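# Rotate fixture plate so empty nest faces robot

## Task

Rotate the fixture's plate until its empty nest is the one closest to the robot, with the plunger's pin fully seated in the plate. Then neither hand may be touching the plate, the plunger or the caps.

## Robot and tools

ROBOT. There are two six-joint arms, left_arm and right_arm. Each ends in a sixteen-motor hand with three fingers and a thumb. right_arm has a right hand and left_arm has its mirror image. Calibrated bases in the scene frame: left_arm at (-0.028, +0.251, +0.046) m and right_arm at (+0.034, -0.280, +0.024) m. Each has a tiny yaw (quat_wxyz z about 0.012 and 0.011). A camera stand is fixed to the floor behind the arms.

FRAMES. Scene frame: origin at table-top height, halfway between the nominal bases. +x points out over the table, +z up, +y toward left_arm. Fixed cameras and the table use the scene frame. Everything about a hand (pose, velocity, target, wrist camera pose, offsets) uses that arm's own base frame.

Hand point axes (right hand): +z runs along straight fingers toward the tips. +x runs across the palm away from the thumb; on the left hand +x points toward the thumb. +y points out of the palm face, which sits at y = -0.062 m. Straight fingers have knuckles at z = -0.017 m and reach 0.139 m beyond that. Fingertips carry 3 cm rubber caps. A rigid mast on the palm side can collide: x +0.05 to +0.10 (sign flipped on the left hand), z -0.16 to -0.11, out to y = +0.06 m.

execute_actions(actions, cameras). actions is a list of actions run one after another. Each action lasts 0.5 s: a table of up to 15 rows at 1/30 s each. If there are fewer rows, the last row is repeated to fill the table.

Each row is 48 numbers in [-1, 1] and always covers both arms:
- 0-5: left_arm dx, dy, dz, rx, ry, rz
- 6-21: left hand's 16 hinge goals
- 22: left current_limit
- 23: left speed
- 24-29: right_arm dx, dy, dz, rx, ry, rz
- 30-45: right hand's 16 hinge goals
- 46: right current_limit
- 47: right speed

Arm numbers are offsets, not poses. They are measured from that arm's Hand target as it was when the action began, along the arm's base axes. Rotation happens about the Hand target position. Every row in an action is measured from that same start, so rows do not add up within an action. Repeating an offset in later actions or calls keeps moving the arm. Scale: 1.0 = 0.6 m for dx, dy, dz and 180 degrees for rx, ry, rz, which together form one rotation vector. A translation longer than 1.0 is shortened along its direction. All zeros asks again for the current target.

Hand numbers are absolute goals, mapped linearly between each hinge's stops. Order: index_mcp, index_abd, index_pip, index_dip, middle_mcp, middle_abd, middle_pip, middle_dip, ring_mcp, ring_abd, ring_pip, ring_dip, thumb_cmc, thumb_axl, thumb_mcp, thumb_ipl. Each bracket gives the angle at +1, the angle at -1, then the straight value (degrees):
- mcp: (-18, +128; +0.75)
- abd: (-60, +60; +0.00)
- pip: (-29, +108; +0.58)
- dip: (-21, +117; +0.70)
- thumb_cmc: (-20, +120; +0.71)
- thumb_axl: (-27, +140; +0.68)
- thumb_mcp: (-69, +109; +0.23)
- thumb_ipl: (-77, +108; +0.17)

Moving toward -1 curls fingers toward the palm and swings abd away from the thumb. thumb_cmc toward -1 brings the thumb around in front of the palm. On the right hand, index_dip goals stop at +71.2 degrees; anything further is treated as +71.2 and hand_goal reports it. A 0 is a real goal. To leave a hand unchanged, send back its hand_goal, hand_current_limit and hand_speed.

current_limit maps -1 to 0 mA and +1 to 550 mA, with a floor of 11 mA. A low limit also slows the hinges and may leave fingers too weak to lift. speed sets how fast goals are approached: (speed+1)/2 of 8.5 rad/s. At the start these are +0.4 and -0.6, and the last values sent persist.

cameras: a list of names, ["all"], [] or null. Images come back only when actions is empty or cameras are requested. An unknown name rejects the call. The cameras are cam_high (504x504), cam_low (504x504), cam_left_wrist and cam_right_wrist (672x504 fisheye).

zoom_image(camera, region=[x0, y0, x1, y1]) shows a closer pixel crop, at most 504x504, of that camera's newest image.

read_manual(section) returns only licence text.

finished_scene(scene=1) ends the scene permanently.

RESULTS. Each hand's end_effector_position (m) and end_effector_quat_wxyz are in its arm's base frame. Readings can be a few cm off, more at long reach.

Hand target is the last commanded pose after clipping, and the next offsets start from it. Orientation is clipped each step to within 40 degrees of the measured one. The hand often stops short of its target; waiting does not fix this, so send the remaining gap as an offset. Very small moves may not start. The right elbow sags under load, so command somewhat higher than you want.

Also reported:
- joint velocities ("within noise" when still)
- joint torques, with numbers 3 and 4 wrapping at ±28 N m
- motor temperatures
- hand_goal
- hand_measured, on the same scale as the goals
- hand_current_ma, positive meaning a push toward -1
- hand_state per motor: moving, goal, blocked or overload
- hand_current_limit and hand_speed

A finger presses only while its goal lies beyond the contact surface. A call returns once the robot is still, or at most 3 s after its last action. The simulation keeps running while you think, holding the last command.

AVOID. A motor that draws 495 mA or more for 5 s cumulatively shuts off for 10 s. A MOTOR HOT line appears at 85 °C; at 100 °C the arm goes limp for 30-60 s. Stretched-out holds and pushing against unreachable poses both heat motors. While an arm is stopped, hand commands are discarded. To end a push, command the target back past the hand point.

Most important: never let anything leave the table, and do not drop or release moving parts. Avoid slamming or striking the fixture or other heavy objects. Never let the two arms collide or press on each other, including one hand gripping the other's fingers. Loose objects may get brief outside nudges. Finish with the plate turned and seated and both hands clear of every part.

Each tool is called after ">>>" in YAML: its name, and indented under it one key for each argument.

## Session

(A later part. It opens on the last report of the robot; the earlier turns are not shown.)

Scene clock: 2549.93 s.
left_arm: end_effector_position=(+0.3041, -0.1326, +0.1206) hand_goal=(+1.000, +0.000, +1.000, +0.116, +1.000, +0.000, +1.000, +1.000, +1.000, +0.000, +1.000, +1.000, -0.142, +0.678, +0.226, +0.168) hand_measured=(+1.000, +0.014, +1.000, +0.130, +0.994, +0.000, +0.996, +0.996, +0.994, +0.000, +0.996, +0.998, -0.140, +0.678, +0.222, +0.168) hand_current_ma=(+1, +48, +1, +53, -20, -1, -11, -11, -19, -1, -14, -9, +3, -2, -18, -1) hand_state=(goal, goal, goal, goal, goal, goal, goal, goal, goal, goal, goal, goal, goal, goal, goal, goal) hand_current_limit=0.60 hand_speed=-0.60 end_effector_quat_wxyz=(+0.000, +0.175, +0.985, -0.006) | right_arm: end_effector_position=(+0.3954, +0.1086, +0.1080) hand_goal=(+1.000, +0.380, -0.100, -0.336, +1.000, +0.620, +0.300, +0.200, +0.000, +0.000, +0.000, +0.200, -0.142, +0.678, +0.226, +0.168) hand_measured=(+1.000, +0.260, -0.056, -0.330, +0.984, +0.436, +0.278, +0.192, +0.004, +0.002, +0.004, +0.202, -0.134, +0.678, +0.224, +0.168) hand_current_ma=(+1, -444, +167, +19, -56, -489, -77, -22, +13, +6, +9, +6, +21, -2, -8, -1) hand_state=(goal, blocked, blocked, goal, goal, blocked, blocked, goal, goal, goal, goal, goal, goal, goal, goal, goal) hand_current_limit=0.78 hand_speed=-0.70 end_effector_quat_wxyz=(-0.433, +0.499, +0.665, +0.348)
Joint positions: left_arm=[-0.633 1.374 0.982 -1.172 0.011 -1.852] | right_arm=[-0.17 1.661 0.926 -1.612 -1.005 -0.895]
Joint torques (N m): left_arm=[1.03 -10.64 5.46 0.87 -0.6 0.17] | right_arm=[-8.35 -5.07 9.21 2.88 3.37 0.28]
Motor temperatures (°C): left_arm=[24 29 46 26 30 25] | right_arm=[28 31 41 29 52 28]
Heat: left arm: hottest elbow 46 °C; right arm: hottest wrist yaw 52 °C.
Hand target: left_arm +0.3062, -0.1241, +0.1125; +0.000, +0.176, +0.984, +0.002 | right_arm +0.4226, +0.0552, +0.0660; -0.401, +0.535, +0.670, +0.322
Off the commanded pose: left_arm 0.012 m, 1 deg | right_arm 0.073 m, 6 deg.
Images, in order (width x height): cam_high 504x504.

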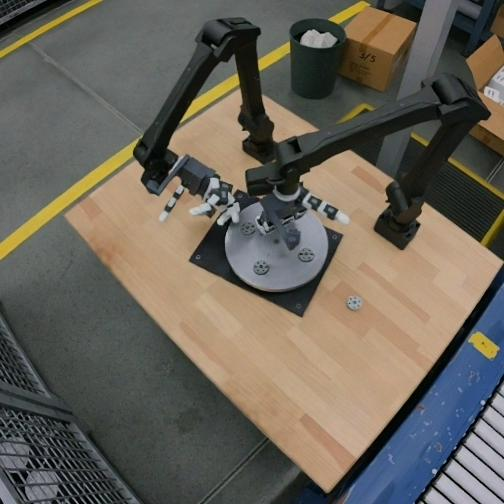

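>>> execute_actions:
  actions:
    - [[0,0,0,0,0,0,1.0,0,1.0,0.116,1.0,0,1.0,1.0,1.0,0,1.0,1.0,-0.143,0.678,0.226,0.168,0.6,-0.6,-0.015,0.04,0,0,0,0,1.0,0.38,-0.05,-0.336,1.0,0.62,0.3,0.2,0.0,0,0.0,0.2,-0.143,0.678,0.226,0.168,0.78,-0.7]]
    - [[0,0,0,0,0,0,1.0,0,1.0,0.116,1.0,0,1.0,1.0,1.0,0,1.0,1.0,-0.143,0.678,0.226,0.168,0.6,-0.6,-0.01,0.04,0.01,0,0,0,1.0,0.3,0.02,-0.336,1.0,0.5,0.3,0.2,0.0,0,0.0,0.2,-0.143,0.678,0.226,0.168,0.7,-0.7]]
  cameras: ["cam_high","cam_right_wrist"]

>>> zoom_image:
  camera: "cam_high"
  region: [311, 251, 331, 271]

>>> zoom_image:
  camera: "cam_high"
  region: [210, 205, 240, 235]

>>> zoom_image:
  camera: "cam_right_wrist"
  region: [320, 130, 440, 220]

Scene clock: 2560.60 s.
left_arm: end_effector_position=(+0.3041, -0.1326, +0.1206) hand_goal=(+1.000, +0.000, +1.000, +0.116, +1.000, +0.000, +1.000, +1.000, +1.000, +0.000, +1.000, +1.000, -0.142, +0.678, +0.226, +0.168) hand_measured=(+1.000, +0.014, +1.000, +0.130, +0.994, +0.000, +0.996, +0.996, +0.994, +0.000, +0.996, +0.998, -0.140, +0.678, +0.222, +0.168) hand_current_ma=(+1, +48, +1, +54, -20, -1, -11, -11, -19, -1, -14, -9, +3, -2, -18, -1) hand_state=(goal, goal, goal, goal, goal, goal, goal, goal, goal, goal, goal, goal, goal, goal, goal, goal) hand_current_limit=0.60 hand_speed=-0.60 end_effector_quat_wxyz=(+0.000, +0.175, +0.985, -0.006) | right_arm: end_effector_position=(+0.4021, +0.1104, +0.1069) hand_goal=(+1.000, +0.300, +0.020, -0.336, +1.000, +0.500, +0.300, +0.200, +0.000, +0.000, +0.000, +0.200, -0.142, +0.678, +0.226, +0.168) hand_measured=(+1.000, +0.212, +0.030, -0.340, +1.000, +0.400, +0.294, +0.194, +0.004, +0.002, +0.004, +0.202, -0.134, +0.678, +0.224, +0.168) hand_current_ma=(+1, -312, +28, -9, +0, -356, -18, -14, +13, +6, +9, +6, +22, -2, -8, -1) hand_state=(goal, blocked, goal, goal, goal, blocked, goal, goal, goal, goal, goal, goal, goal, goal, goal, goal) hand_current_limit=0.70 hand_speed=-0.70 end_effector_quat_wxyz=(-0.426, +0.536, +0.647, +0.336)
Joint positions: left_arm=[-0.633 1.374 0.982 -1.172 0.011 -1.852] | right_arm=[-0.146 1.619 0.918 -1.53 -1.024 -0.715]
Joint torques (N m): left_arm=[0.73 -11.34 5.57 0.91 -0.65 0.19] | right_arm=[-0.44 -6.89 4.89 4.23 1.4 -0.11]
Heat: left arm: hottest elbow 45 °C; right arm: hottest wrist yaw 52 °C.
Hand target: left_arm +0.3062, -0.1240, +0.1125; +0.000, +0.176, +0.984, +0.003 | right_arm +0.4075, +0.1033, +0.0720; -0.401, +0.535, +0.670, +0.322
Off the commanded pose: left_arm 0.012 m, 1 deg | right_arm 0.036 m, 4 deg.
Images, in order (width x height): cam_high 504x504, cam_right_wrist 672x504.

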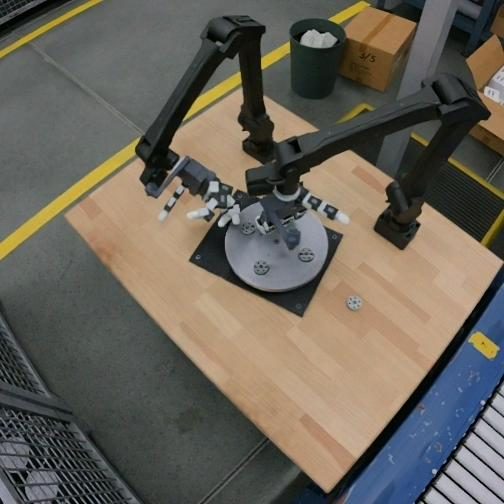

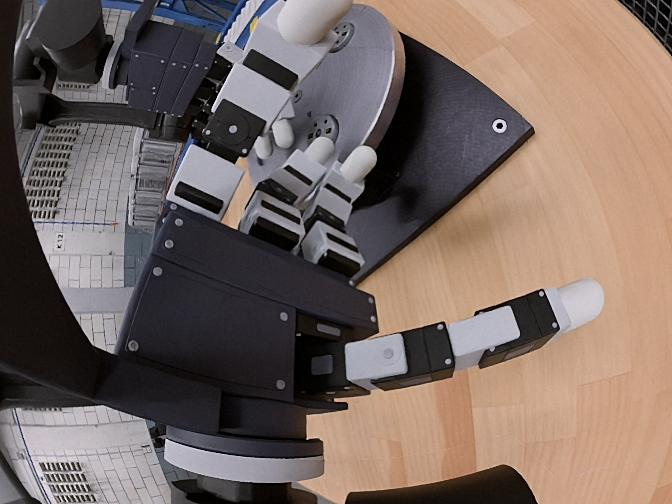

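Scaled by 25.200 from the camera's 504x504 image, which has a finer 720x720 frame.

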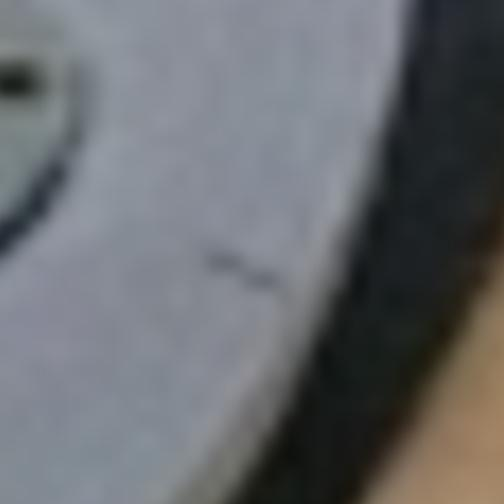

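Scaled by 16.800 from the camera's 504x504 image, which has a finer 720x720 frame.

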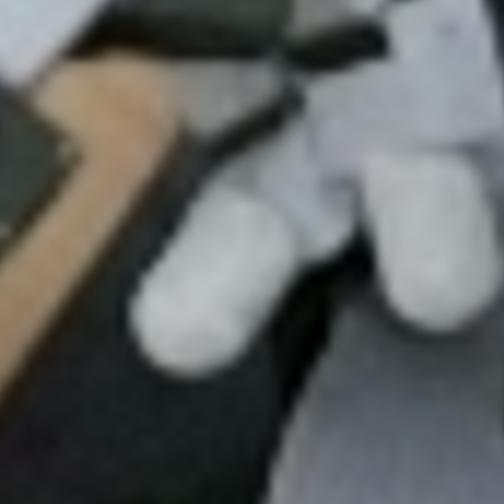

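Scaled by 4.200 from the camera's 672x504 image, which has a finer 960x720 frame.

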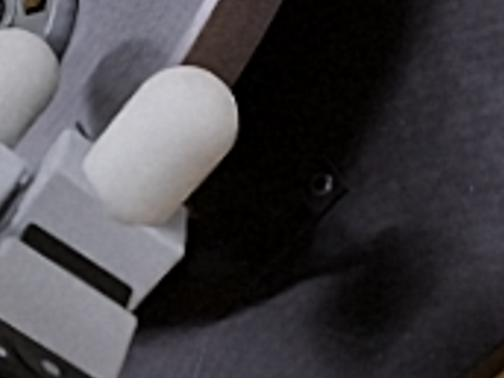

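>>> execute_actions:
  actions:
    - [[0,0,0,0,0,0,1.0,0,1.0,0.116,1.0,0,1.0,1.0,1.0,0,1.0,1.0,-0.143,0.678,0.226,0.168,0.6,-0.6,0.0,0.03,0.04,0,0,0,1.0,0.15,0.08,-0.336,1.0,0.15,0.3,0.2,0.0,0,0.0,0.2,-0.143,0.678,0.226,0.168,0.6,-0.7]]
    - [[0,0,0,0,0,0,1.0,0,1.0,0.116,1.0,0,1.0,1.0,1.0,0,1.0,1.0,-0.143,0.678,0.226,0.168,0.6,-0.6,0.0,0.0,0.09,0,0,0,1.0,0.15,0.08,-0.336,1.0,0.1,0.3,0.2,0.0,0,0.0,0.2,-0.143,0.678,0.226,0.168,0.6,-0.7]]
  cameras: ["cam_high"]

>>> zoom_image:
  camera: "cam_high"
  region: [311, 251, 331, 271]

>>> zoom_image:
  camera: "cam_high"
  region: [217, 212, 237, 232]

Scene clock: 2565.63 s.
left_arm: end_effector_position=(+0.3041, -0.1326, +0.1206) hand_goal=(+1.000, +0.000, +1.000, +0.116, +1.000, +0.000, +1.000, +1.000, +1.000, +0.000, +1.000, +1.000, -0.142, +0.678, +0.226, +0.168) hand_measured=(+1.000, +0.014, +1.000, +0.130, +0.994, +0.000, +0.996, +0.996, +0.994, +0.000, +0.996, +0.998, -0.140, +0.678, +0.222, +0.168) hand_current_ma=(+1, +48, +1, +54, -20, -1, -11, -11, -19, -1, -14, -9, +3, -2, -18, -1) hand_state=(goal, goal, goal, goal, goal, goal, goal, goal, goal, goal, goal, goal, goal, goal, goal, goal) hand_current_limit=0.60 hand_speed=-0.60 end_effector_quat_wxyz=(+0.000, +0.175, +0.985, -0.006) | right_arm: end_effector_position=(+0.3957, +0.1179, +0.1380) hand_goal=(+1.000, +0.150, +0.080, -0.336, +1.000, +0.100, +0.300, +0.200, +0.000, +0.000, +0.000, +0.200, -0.142, +0.678, +0.226, +0.168) hand_measured=(+1.000, +0.150, +0.084, -0.338, +1.000, +0.110, +0.298, +0.198, +0.004, +0.002, +0.004, +0.202, -0.134, +0.678, +0.224, +0.168) hand_current_ma=(+0, +0, +10, -5, +0, +25, -4, -7, +13, +6, +9, +6, +22, -2, -8, -1) hand_state=(goal, goal, goal, goal, goal, goal, goal, goal, goal, goal, goal, goal, goal, goal, goal, goal) hand_current_limit=0.60 hand_speed=-0.70 end_effector_quat_wxyz=(-0.409, +0.541, +0.661, +0.322)
Joint positions: left_arm=[-0.633 1.374 0.982 -1.172 0.011 -1.852] | right_arm=[-0.115 1.513 0.928 -1.551 -0.997 -0.628]
Joint torques (N m): left_arm=[0.79 -10.99 5.59 1.01 -0.63 0.19] | right_arm=[1.44 -10.05 10.15 -0.79 -0.84 -0.01]
Heat: left arm: hottest elbow 45 °C; right arm: hottest wrist yaw 50 °C.
Hand target: left_arm +0.3062, -0.1240, +0.1125; +0.000, +0.176, +0.984, +0.003 | right_arm +0.4075, +0.1212, +0.1500; -0.401, +0.535, +0.670, +0.322
Off the commanded pose: left_arm 0.012 m, 1 deg | right_arm 0.017 m, 2 deg.
Images, in order (width x height): cam_high 504x504.

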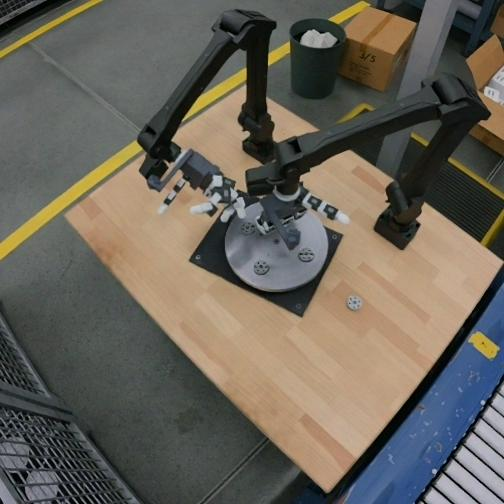

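Scaled by 25.200 from the camera's 504x504 image, which has a finer 720x720 frame.

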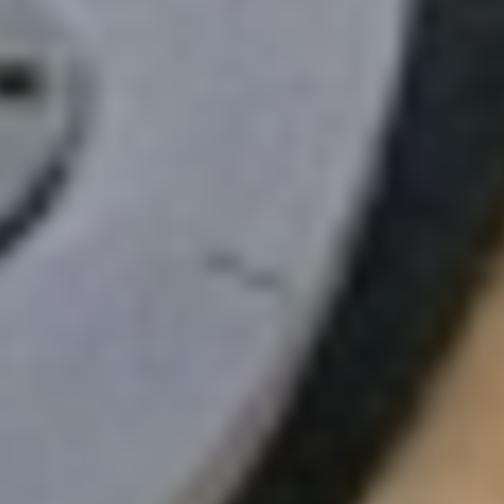

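Scaled by 25.200 from the camera's 504x504 image, which has a finer 720x720 frame.

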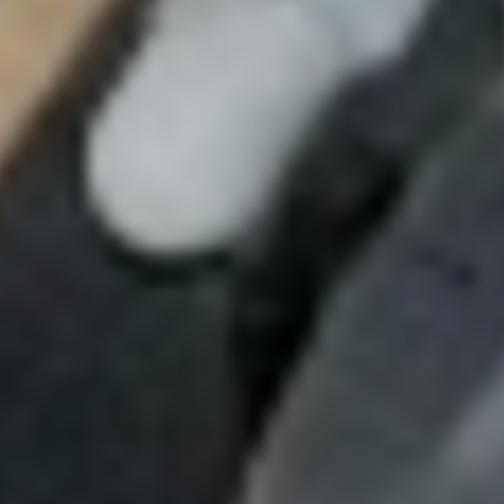

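>>> execute_actions:
  actions:
    - [[0,0,0,0,0,0,1.0,0,1.0,0.116,1.0,0,1.0,1.0,1.0,0,1.0,1.0,-0.143,0.678,0.226,0.168,0.6,-0.6,0.0,0.0,0.06,0,0,0,1.0,0.15,0.08,-0.336,1.0,0.1,0.3,0.2,0.0,0,0.0,0.2,-0.143,0.678,0.226,0.168,0.6,-0.7]]
  cameras: ["cam_high"]

>>> zoom_image:
  camera: "cam_high"
  region: [217, 212, 237, 232]

Scene clock: 2569.77 s.
left_arm: end_effector_position=(+0.3041, -0.1326, +0.1206) hand_goal=(+1.000, +0.000, +1.000, +0.116, +1.000, +0.000, +1.000, +1.000, +1.000, +0.000, +1.000, +1.000, -0.142, +0.678, +0.226, +0.168) hand_measured=(+1.000, +0.014, +1.000, +0.130, +0.994, +0.000, +0.996, +0.996, +0.994, +0.000, +0.996, +0.998, -0.140, +0.678, +0.222, +0.168) hand_current_ma=(+1, +48, +1, +54, -20, -1, -11, -11, -19, -1, -14, -9, +3, -2, -18, -1) hand_state=(goal, goal, goal, goal, goal, goal, goal, goal, goal, goal, goal, goal, goal, goal, goal, goal) hand_current_limit=0.60 hand_speed=-0.60 end_effector_quat_wxyz=(+0.000, +0.175, +0.985, -0.006) | right_arm: end_effector_position=(+0.3972, +0.1176, +0.1746) hand_goal=(+1.000, +0.150, +0.080, -0.336, +1.000, +0.100, +0.300, +0.200, +0.000, +0.000, +0.000, +0.200, -0.142, +0.678, +0.226, +0.168) hand_measured=(+1.000, +0.150, +0.084, -0.338, +1.000, +0.110, +0.298, +0.198, +0.004, +0.002, +0.004, +0.202, -0.134, +0.678, +0.224, +0.168) hand_current_ma=(+0, +0, +9, -5, +0, +25, -4, -7, +13, +6, +9, +6, +22, -2, -8, -1) hand_state=(goal, goal, goal, goal, goal, goal, goal, goal, goal, goal, goal, goal, goal, goal, goal, goal) hand_current_limit=0.60 hand_speed=-0.70 end_effector_quat_wxyz=(-0.407, +0.541, +0.662, +0.322)
Joint positions: left_arm=[-0.633 1.374 0.982 -1.172 0.011 -1.852] | right_arm=[-0.115 1.461 0.983 -1.653 -0.996 -0.626]
Joint torques (N m): left_arm=[0.79 -10.52 5.59 0.92 -0.62 0.21] | right_arm=[1.49 -9.47 10.63 -0.7 -0.86 -0.03]
Heat: left arm: hottest elbow 45 °C; right arm: hottest wrist yaw 48 °C.
Hand target: left_arm +0.3062, -0.1240, +0.1125; +0.000, +0.176, +0.984, +0.003 | right_arm +0.4075, +0.1212, +0.1859; -0.401, +0.535, +0.670, +0.322
Off the commanded pose: left_arm 0.012 m, 1 deg | right_arm 0.016 m, 1 deg.
Images, in order (width x height): cam_high 504x504.

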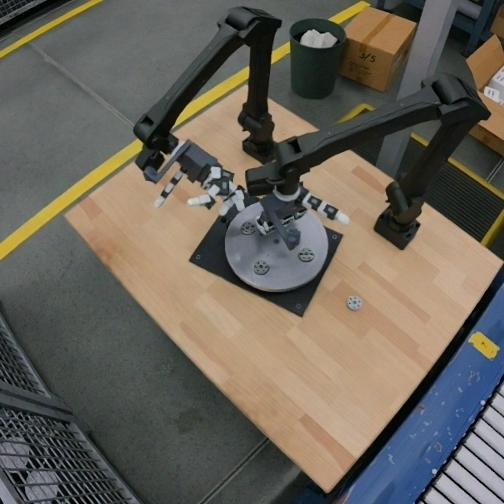

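Scaled by 25.200 from the camera's 504x504 image, which has a finer 720x720 frame.

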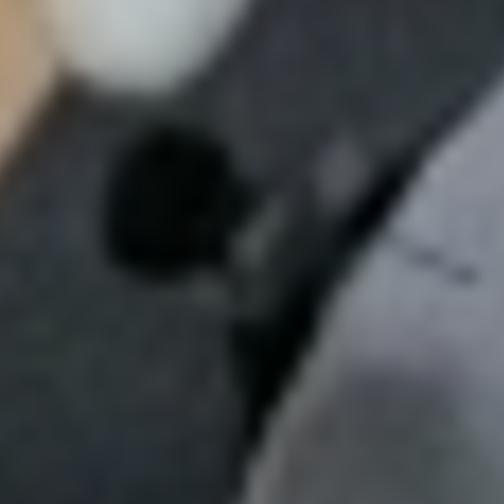

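>>> execute_actions:
  actions:
    - [[-0.002,-0.008,0.05,0,0,0,1.0,0,1.0,0.116,1.0,0,1.0,1.0,1.0,0,1.0,1.0,-0.143,0.678,0.226,0.168,0.6,-0.6,0.0,0.0,0.06,0,0,0,1.0,0.15,0.08,-0.336,1.0,0.1,0.3,0.2,0.0,0,0.0,0.2,-0.143,0.678,0.226,0.168,0.6,-0.7]]
    - [[0,0,0.06,0,0,0,1.0,0,1.0,0.116,1.0,0,1.0,1.0,1.0,0,1.0,1.0,-0.143,0.678,0.226,0.168,0.6,-0.6,-0.02,-0.03,0.06,0,0,0,1.0,0.15,0.08,-0.336,1.0,0.1,0.3,0.2,0.0,0,0.0,0.2,-0.143,0.678,0.226,0.168,0.6,-0.7]]
    - [[0,0.03,0.06,0,0,0,1.0,0,1.0,0.116,1.0,0,1.0,1.0,1.0,0,1.0,1.0,-0.143,0.678,0.226,0.168,0.6,-0.6,-0.02,-0.06,0.03,0,0,0,1.0,0.15,0.08,-0.336,1.0,0.1,0.3,0.2,0.0,0,0.0,0.2,-0.143,0.678,0.226,0.168,0.6,-0.7]]
  cameras: ["cam_high"]

>>> zoom_image:
  camera: "cam_high"
  region: [217, 212, 237, 232]

>>> zoom_image:
  camera: "cam_high"
  region: [190, 150, 370, 330]

Scene clock: 2578.17 s.
left_arm: end_effector_position=(+0.2947, -0.1071, +0.2006) hand_goal=(+1.000, +0.000, +1.000, +0.116, +1.000, +0.000, +1.000, +1.000, +1.000, +0.000, +1.000, +1.000, -0.142, +0.678, +0.226, +0.168) hand_measured=(+0.998, -0.002, +1.000, +0.118, +0.994, +0.000, +0.996, +0.996, +0.994, +0.000, +0.996, +0.998, -0.142, +0.678, +0.222, +0.168) hand_current_ma=(-10, -8, +1, +9, -21, -1, -11, -11, -19, -1, -14, -9, +3, -2, -18, -1) hand_state=(goal, goal, goal, goal, goal, goal, goal, goal, goal, goal, goal, goal, goal, goal, goal, goal) hand_current_limit=0.60 hand_speed=-0.60 end_effector_quat_wxyz=(-0.014, +0.172, +0.985, +0.010) | right_arm: end_effector_position=(+0.3810, +0.0752, +0.2714) hand_goal=(+1.000, +0.150, +0.080, -0.336, +1.000, +0.100, +0.300, +0.200, +0.000, +0.000, +0.000, +0.200, -0.142, +0.678, +0.226, +0.168) hand_measured=(+1.000, +0.150, +0.084, -0.338, +1.000, +0.110, +0.298, +0.198, +0.004, +0.002, +0.004, +0.202, -0.134, +0.678, +0.224, +0.168) hand_current_ma=(+0, +0, +9, -5, +0, +23, -4, -7, +13, +6, +9, +6, +22, -2, -8, -1) hand_state=(goal, goal, goal, goal, goal, goal, goal, goal, goal, goal, goal, goal, goal, goal, goal, goal) hand_current_limit=0.60 hand_speed=-0.70 end_effector_quat_wxyz=(-0.306, +0.584, +0.657, +0.366)
Joint positions: left_arm=[-0.598 1.282 1.106 -1.428 -0.007 -1.823] | right_arm=[-0.211 1.175 1.015 -1.68 -0.971 -0.47]
Joint torques (N m): left_arm=[0.15 -10.58 10.03 -0.31 0.05 0.17] | right_arm=[-0.97 -6.71 9.91 0.08 -0.96 0.04]
Motor temperatures (°C): left_arm=[24 29 45 26 30 25] | right_arm=[28 31 41 29 46 28]
Heat: left arm: hottest elbow 45 °C; right arm: hottest wrist yaw 46 °C.
Hand target: left_arm +0.3050, -0.1108, +0.2146; +0.000, +0.176, +0.984, +0.003 | right_arm +0.3835, +0.0673, +0.2759; -0.401, +0.535, +0.670, +0.322
Off the commanded pose: left_arm 0.018 m, 2 deg | right_arm 0.009 m, 13 deg.
joint sent to its limit (right arm) — joint 4 (wrist pitch), lower limit. The joint targets are off in orientation, not in position.
Images, in order (width x height): cam_high 504x504.

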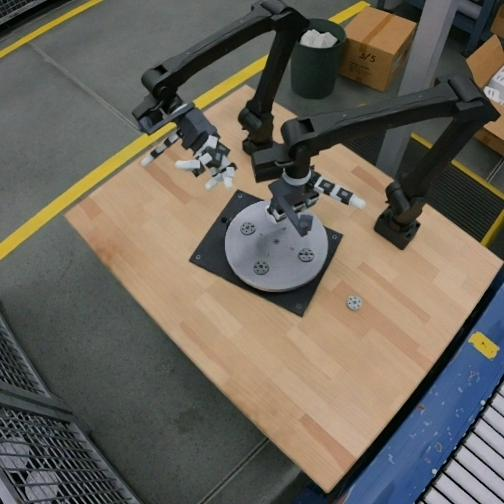

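Scaled by 25.200 from the camera's 504x504 image, which has a finer 720x720 frame.

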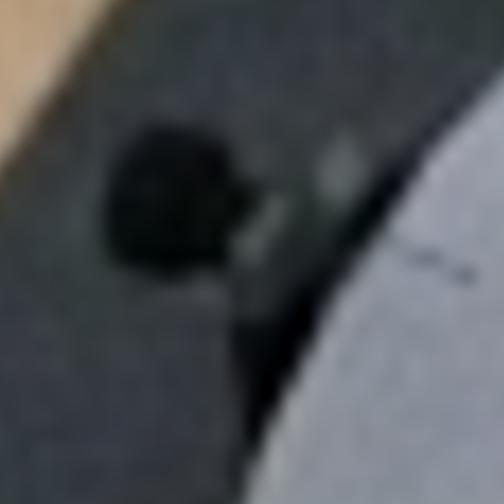

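Scaled by 2.800 from the camera's 504x504 image, which has a finer 720x720 frame.

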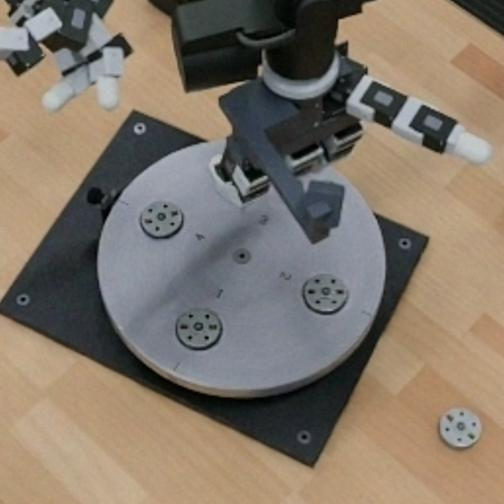

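>>> execute_actions:
  actions:
    - [[0,0.08,0.05,0,0,0,1.0,0,1.0,0.116,1.0,0,1.0,1.0,1.0,0,1.0,1.0,-0.143,0.678,0.226,0.168,0.5,-0.6,-0.05,-0.06,0,0,0,0,1.0,0.15,0.08,-0.336,1.0,0.1,0.3,0.2,0.0,0,0.0,0.2,-0.143,0.678,0.226,0.168,0.5,-0.7]]
    - [[0,0.1,0.02,0,0,-0.1,1.0,0,1.0,0.116,1.0,0,1.0,1.0,1.0,0,1.0,1.0,-0.143,0.678,0.226,0.168,0.5,-0.6,-0.05,-0.04,0,0,0,0,1.0,0.15,0.08,-0.336,1.0,0.1,0.3,0.2,0.0,0,0.0,0.2,-0.143,0.678,0.226,0.168,0.5,-0.7]]
    - [[0,0.1,0,0,0,-0.1,1.0,0,1.0,0.116,1.0,0,1.0,1.0,1.0,0,1.0,1.0,-0.143,0.678,0.226,0.168,0.5,-0.6,0,0,0,0,0,0,1.0,0.15,0.08,-0.336,1.0,0.1,0.3,0.2,0.0,0,0.0,0.2,-0.143,0.678,0.226,0.168,0.5,-0.7]]
  cameras: ["cam_high"]

>>> zoom_image:
  camera: "cam_high"
  region: [190, 150, 370, 330]

>>> zoom_image:
  camera: "cam_high"
  region: [217, 212, 237, 232]

Scene clock: 2584.70 s.
left_arm: end_effector_position=(+0.3048, +0.0551, +0.2528) hand_goal=(+1.000, +0.000, +1.000, +0.116, +1.000, +0.000, +1.000, +1.000, +1.000, +0.000, +1.000, +1.000, -0.142, +0.678, +0.226, +0.168) hand_measured=(+0.996, -0.002, +1.000, +0.118, +0.994, +0.000, +0.996, +0.996, +0.996, +0.000, +0.996, +0.998, -0.142, +0.678, +0.222, +0.168) hand_current_ma=(-15, -6, +0, +9, -19, -1, -11, -11, -18, -1, -14, -9, +1, -2, -18, -1) hand_state=(goal, goal, goal, goal, goal, goal, goal, goal, goal, goal, goal, goal, goal, goal, goal, goal) hand_current_limit=0.50 hand_speed=-0.60 end_effector_quat_wxyz=(+0.000, +0.465, +0.885, +0.006) | right_arm: end_effector_position=(+0.3294, +0.0105, +0.2825) hand_goal=(+1.000, +0.150, +0.080, -0.336, +1.000, +0.100, +0.300, +0.200, +0.000, +0.000, +0.000, +0.200, -0.142, +0.678, +0.226, +0.168) hand_measured=(+1.000, +0.150, +0.084, -0.338, +1.000, +0.108, +0.298, +0.198, +0.004, +0.002, +0.004, +0.202, -0.134, +0.678, +0.224, +0.168) hand_current_ma=(-1, +0, +9, -5, -1, +20, -4, -7, +14, +6, +9, +6, +21, -2, -8, -1) hand_state=(goal, goal, goal, goal, goal, goal, goal, goal, goal, goal, goal, goal, goal, goal, goal, goal) hand_current_limit=0.50 hand_speed=-0.70 end_effector_quat_wxyz=(-0.202, +0.643, +0.632, +0.382)
Joint positions: left_arm=[-0.053 0.974 1.02 -1.612 -0.011 -0.656] | right_arm=[-0.427 0.941 0.904 -1.681 -0.884 -0.48]
Joint torques (N m): left_arm=[0.38 -6.48 8.2 -0.21 0.04 0.18] | right_arm=[-0.97 -3.84 7.56 0.38 -0.91 -0.18]
Heat: left arm: hottest elbow 45 °C; right arm: hottest wrist yaw 45 °C.
Hand target: left_arm +0.3051, +0.0571, +0.2567; +0.001, +0.471, +0.882, +0.002 | right_arm +0.3236, +0.0073, +0.2760; -0.401, +0.535, +0.670, +0.322
Off the commanded pose: left_arm 0.004 m, 1 deg | right_arm 0.009 m, 27 deg.
joint sent to its limit (right arm) — joint 4 (wrist pitch), lower limit. The joint targets are off in orientation, not in position.
Images, in order (width x height): cam_high 504x504.

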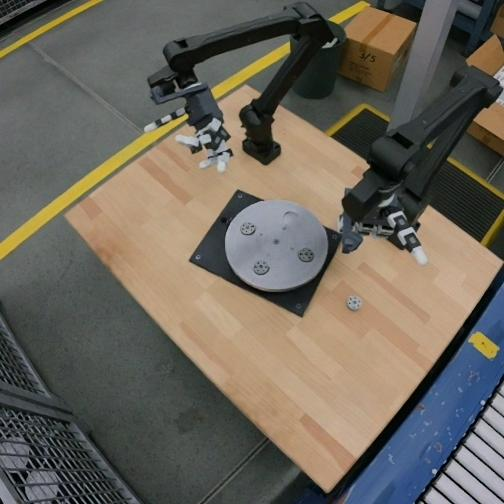

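Scaled by 2.800 from the camera's 504x504 image, which has a finer 720x720 frame.

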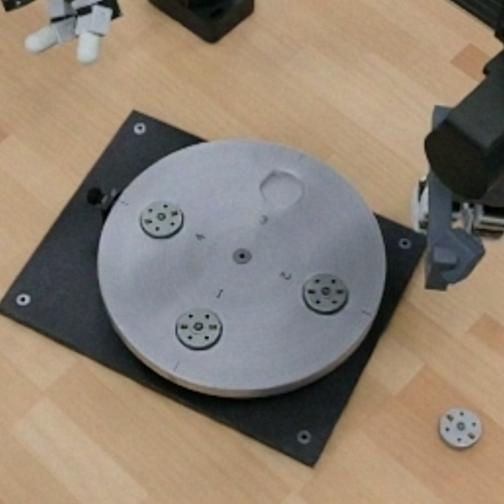

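Scaled by 25.200 from the camera's 504x504 image, which has a finer 720x720 frame.

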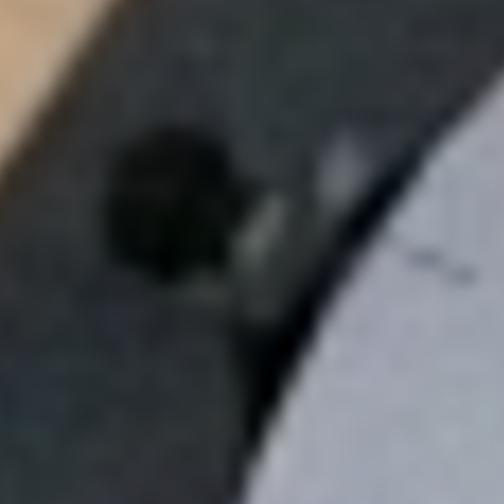

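>>> finished_scene:

The scene is finished: the task was done.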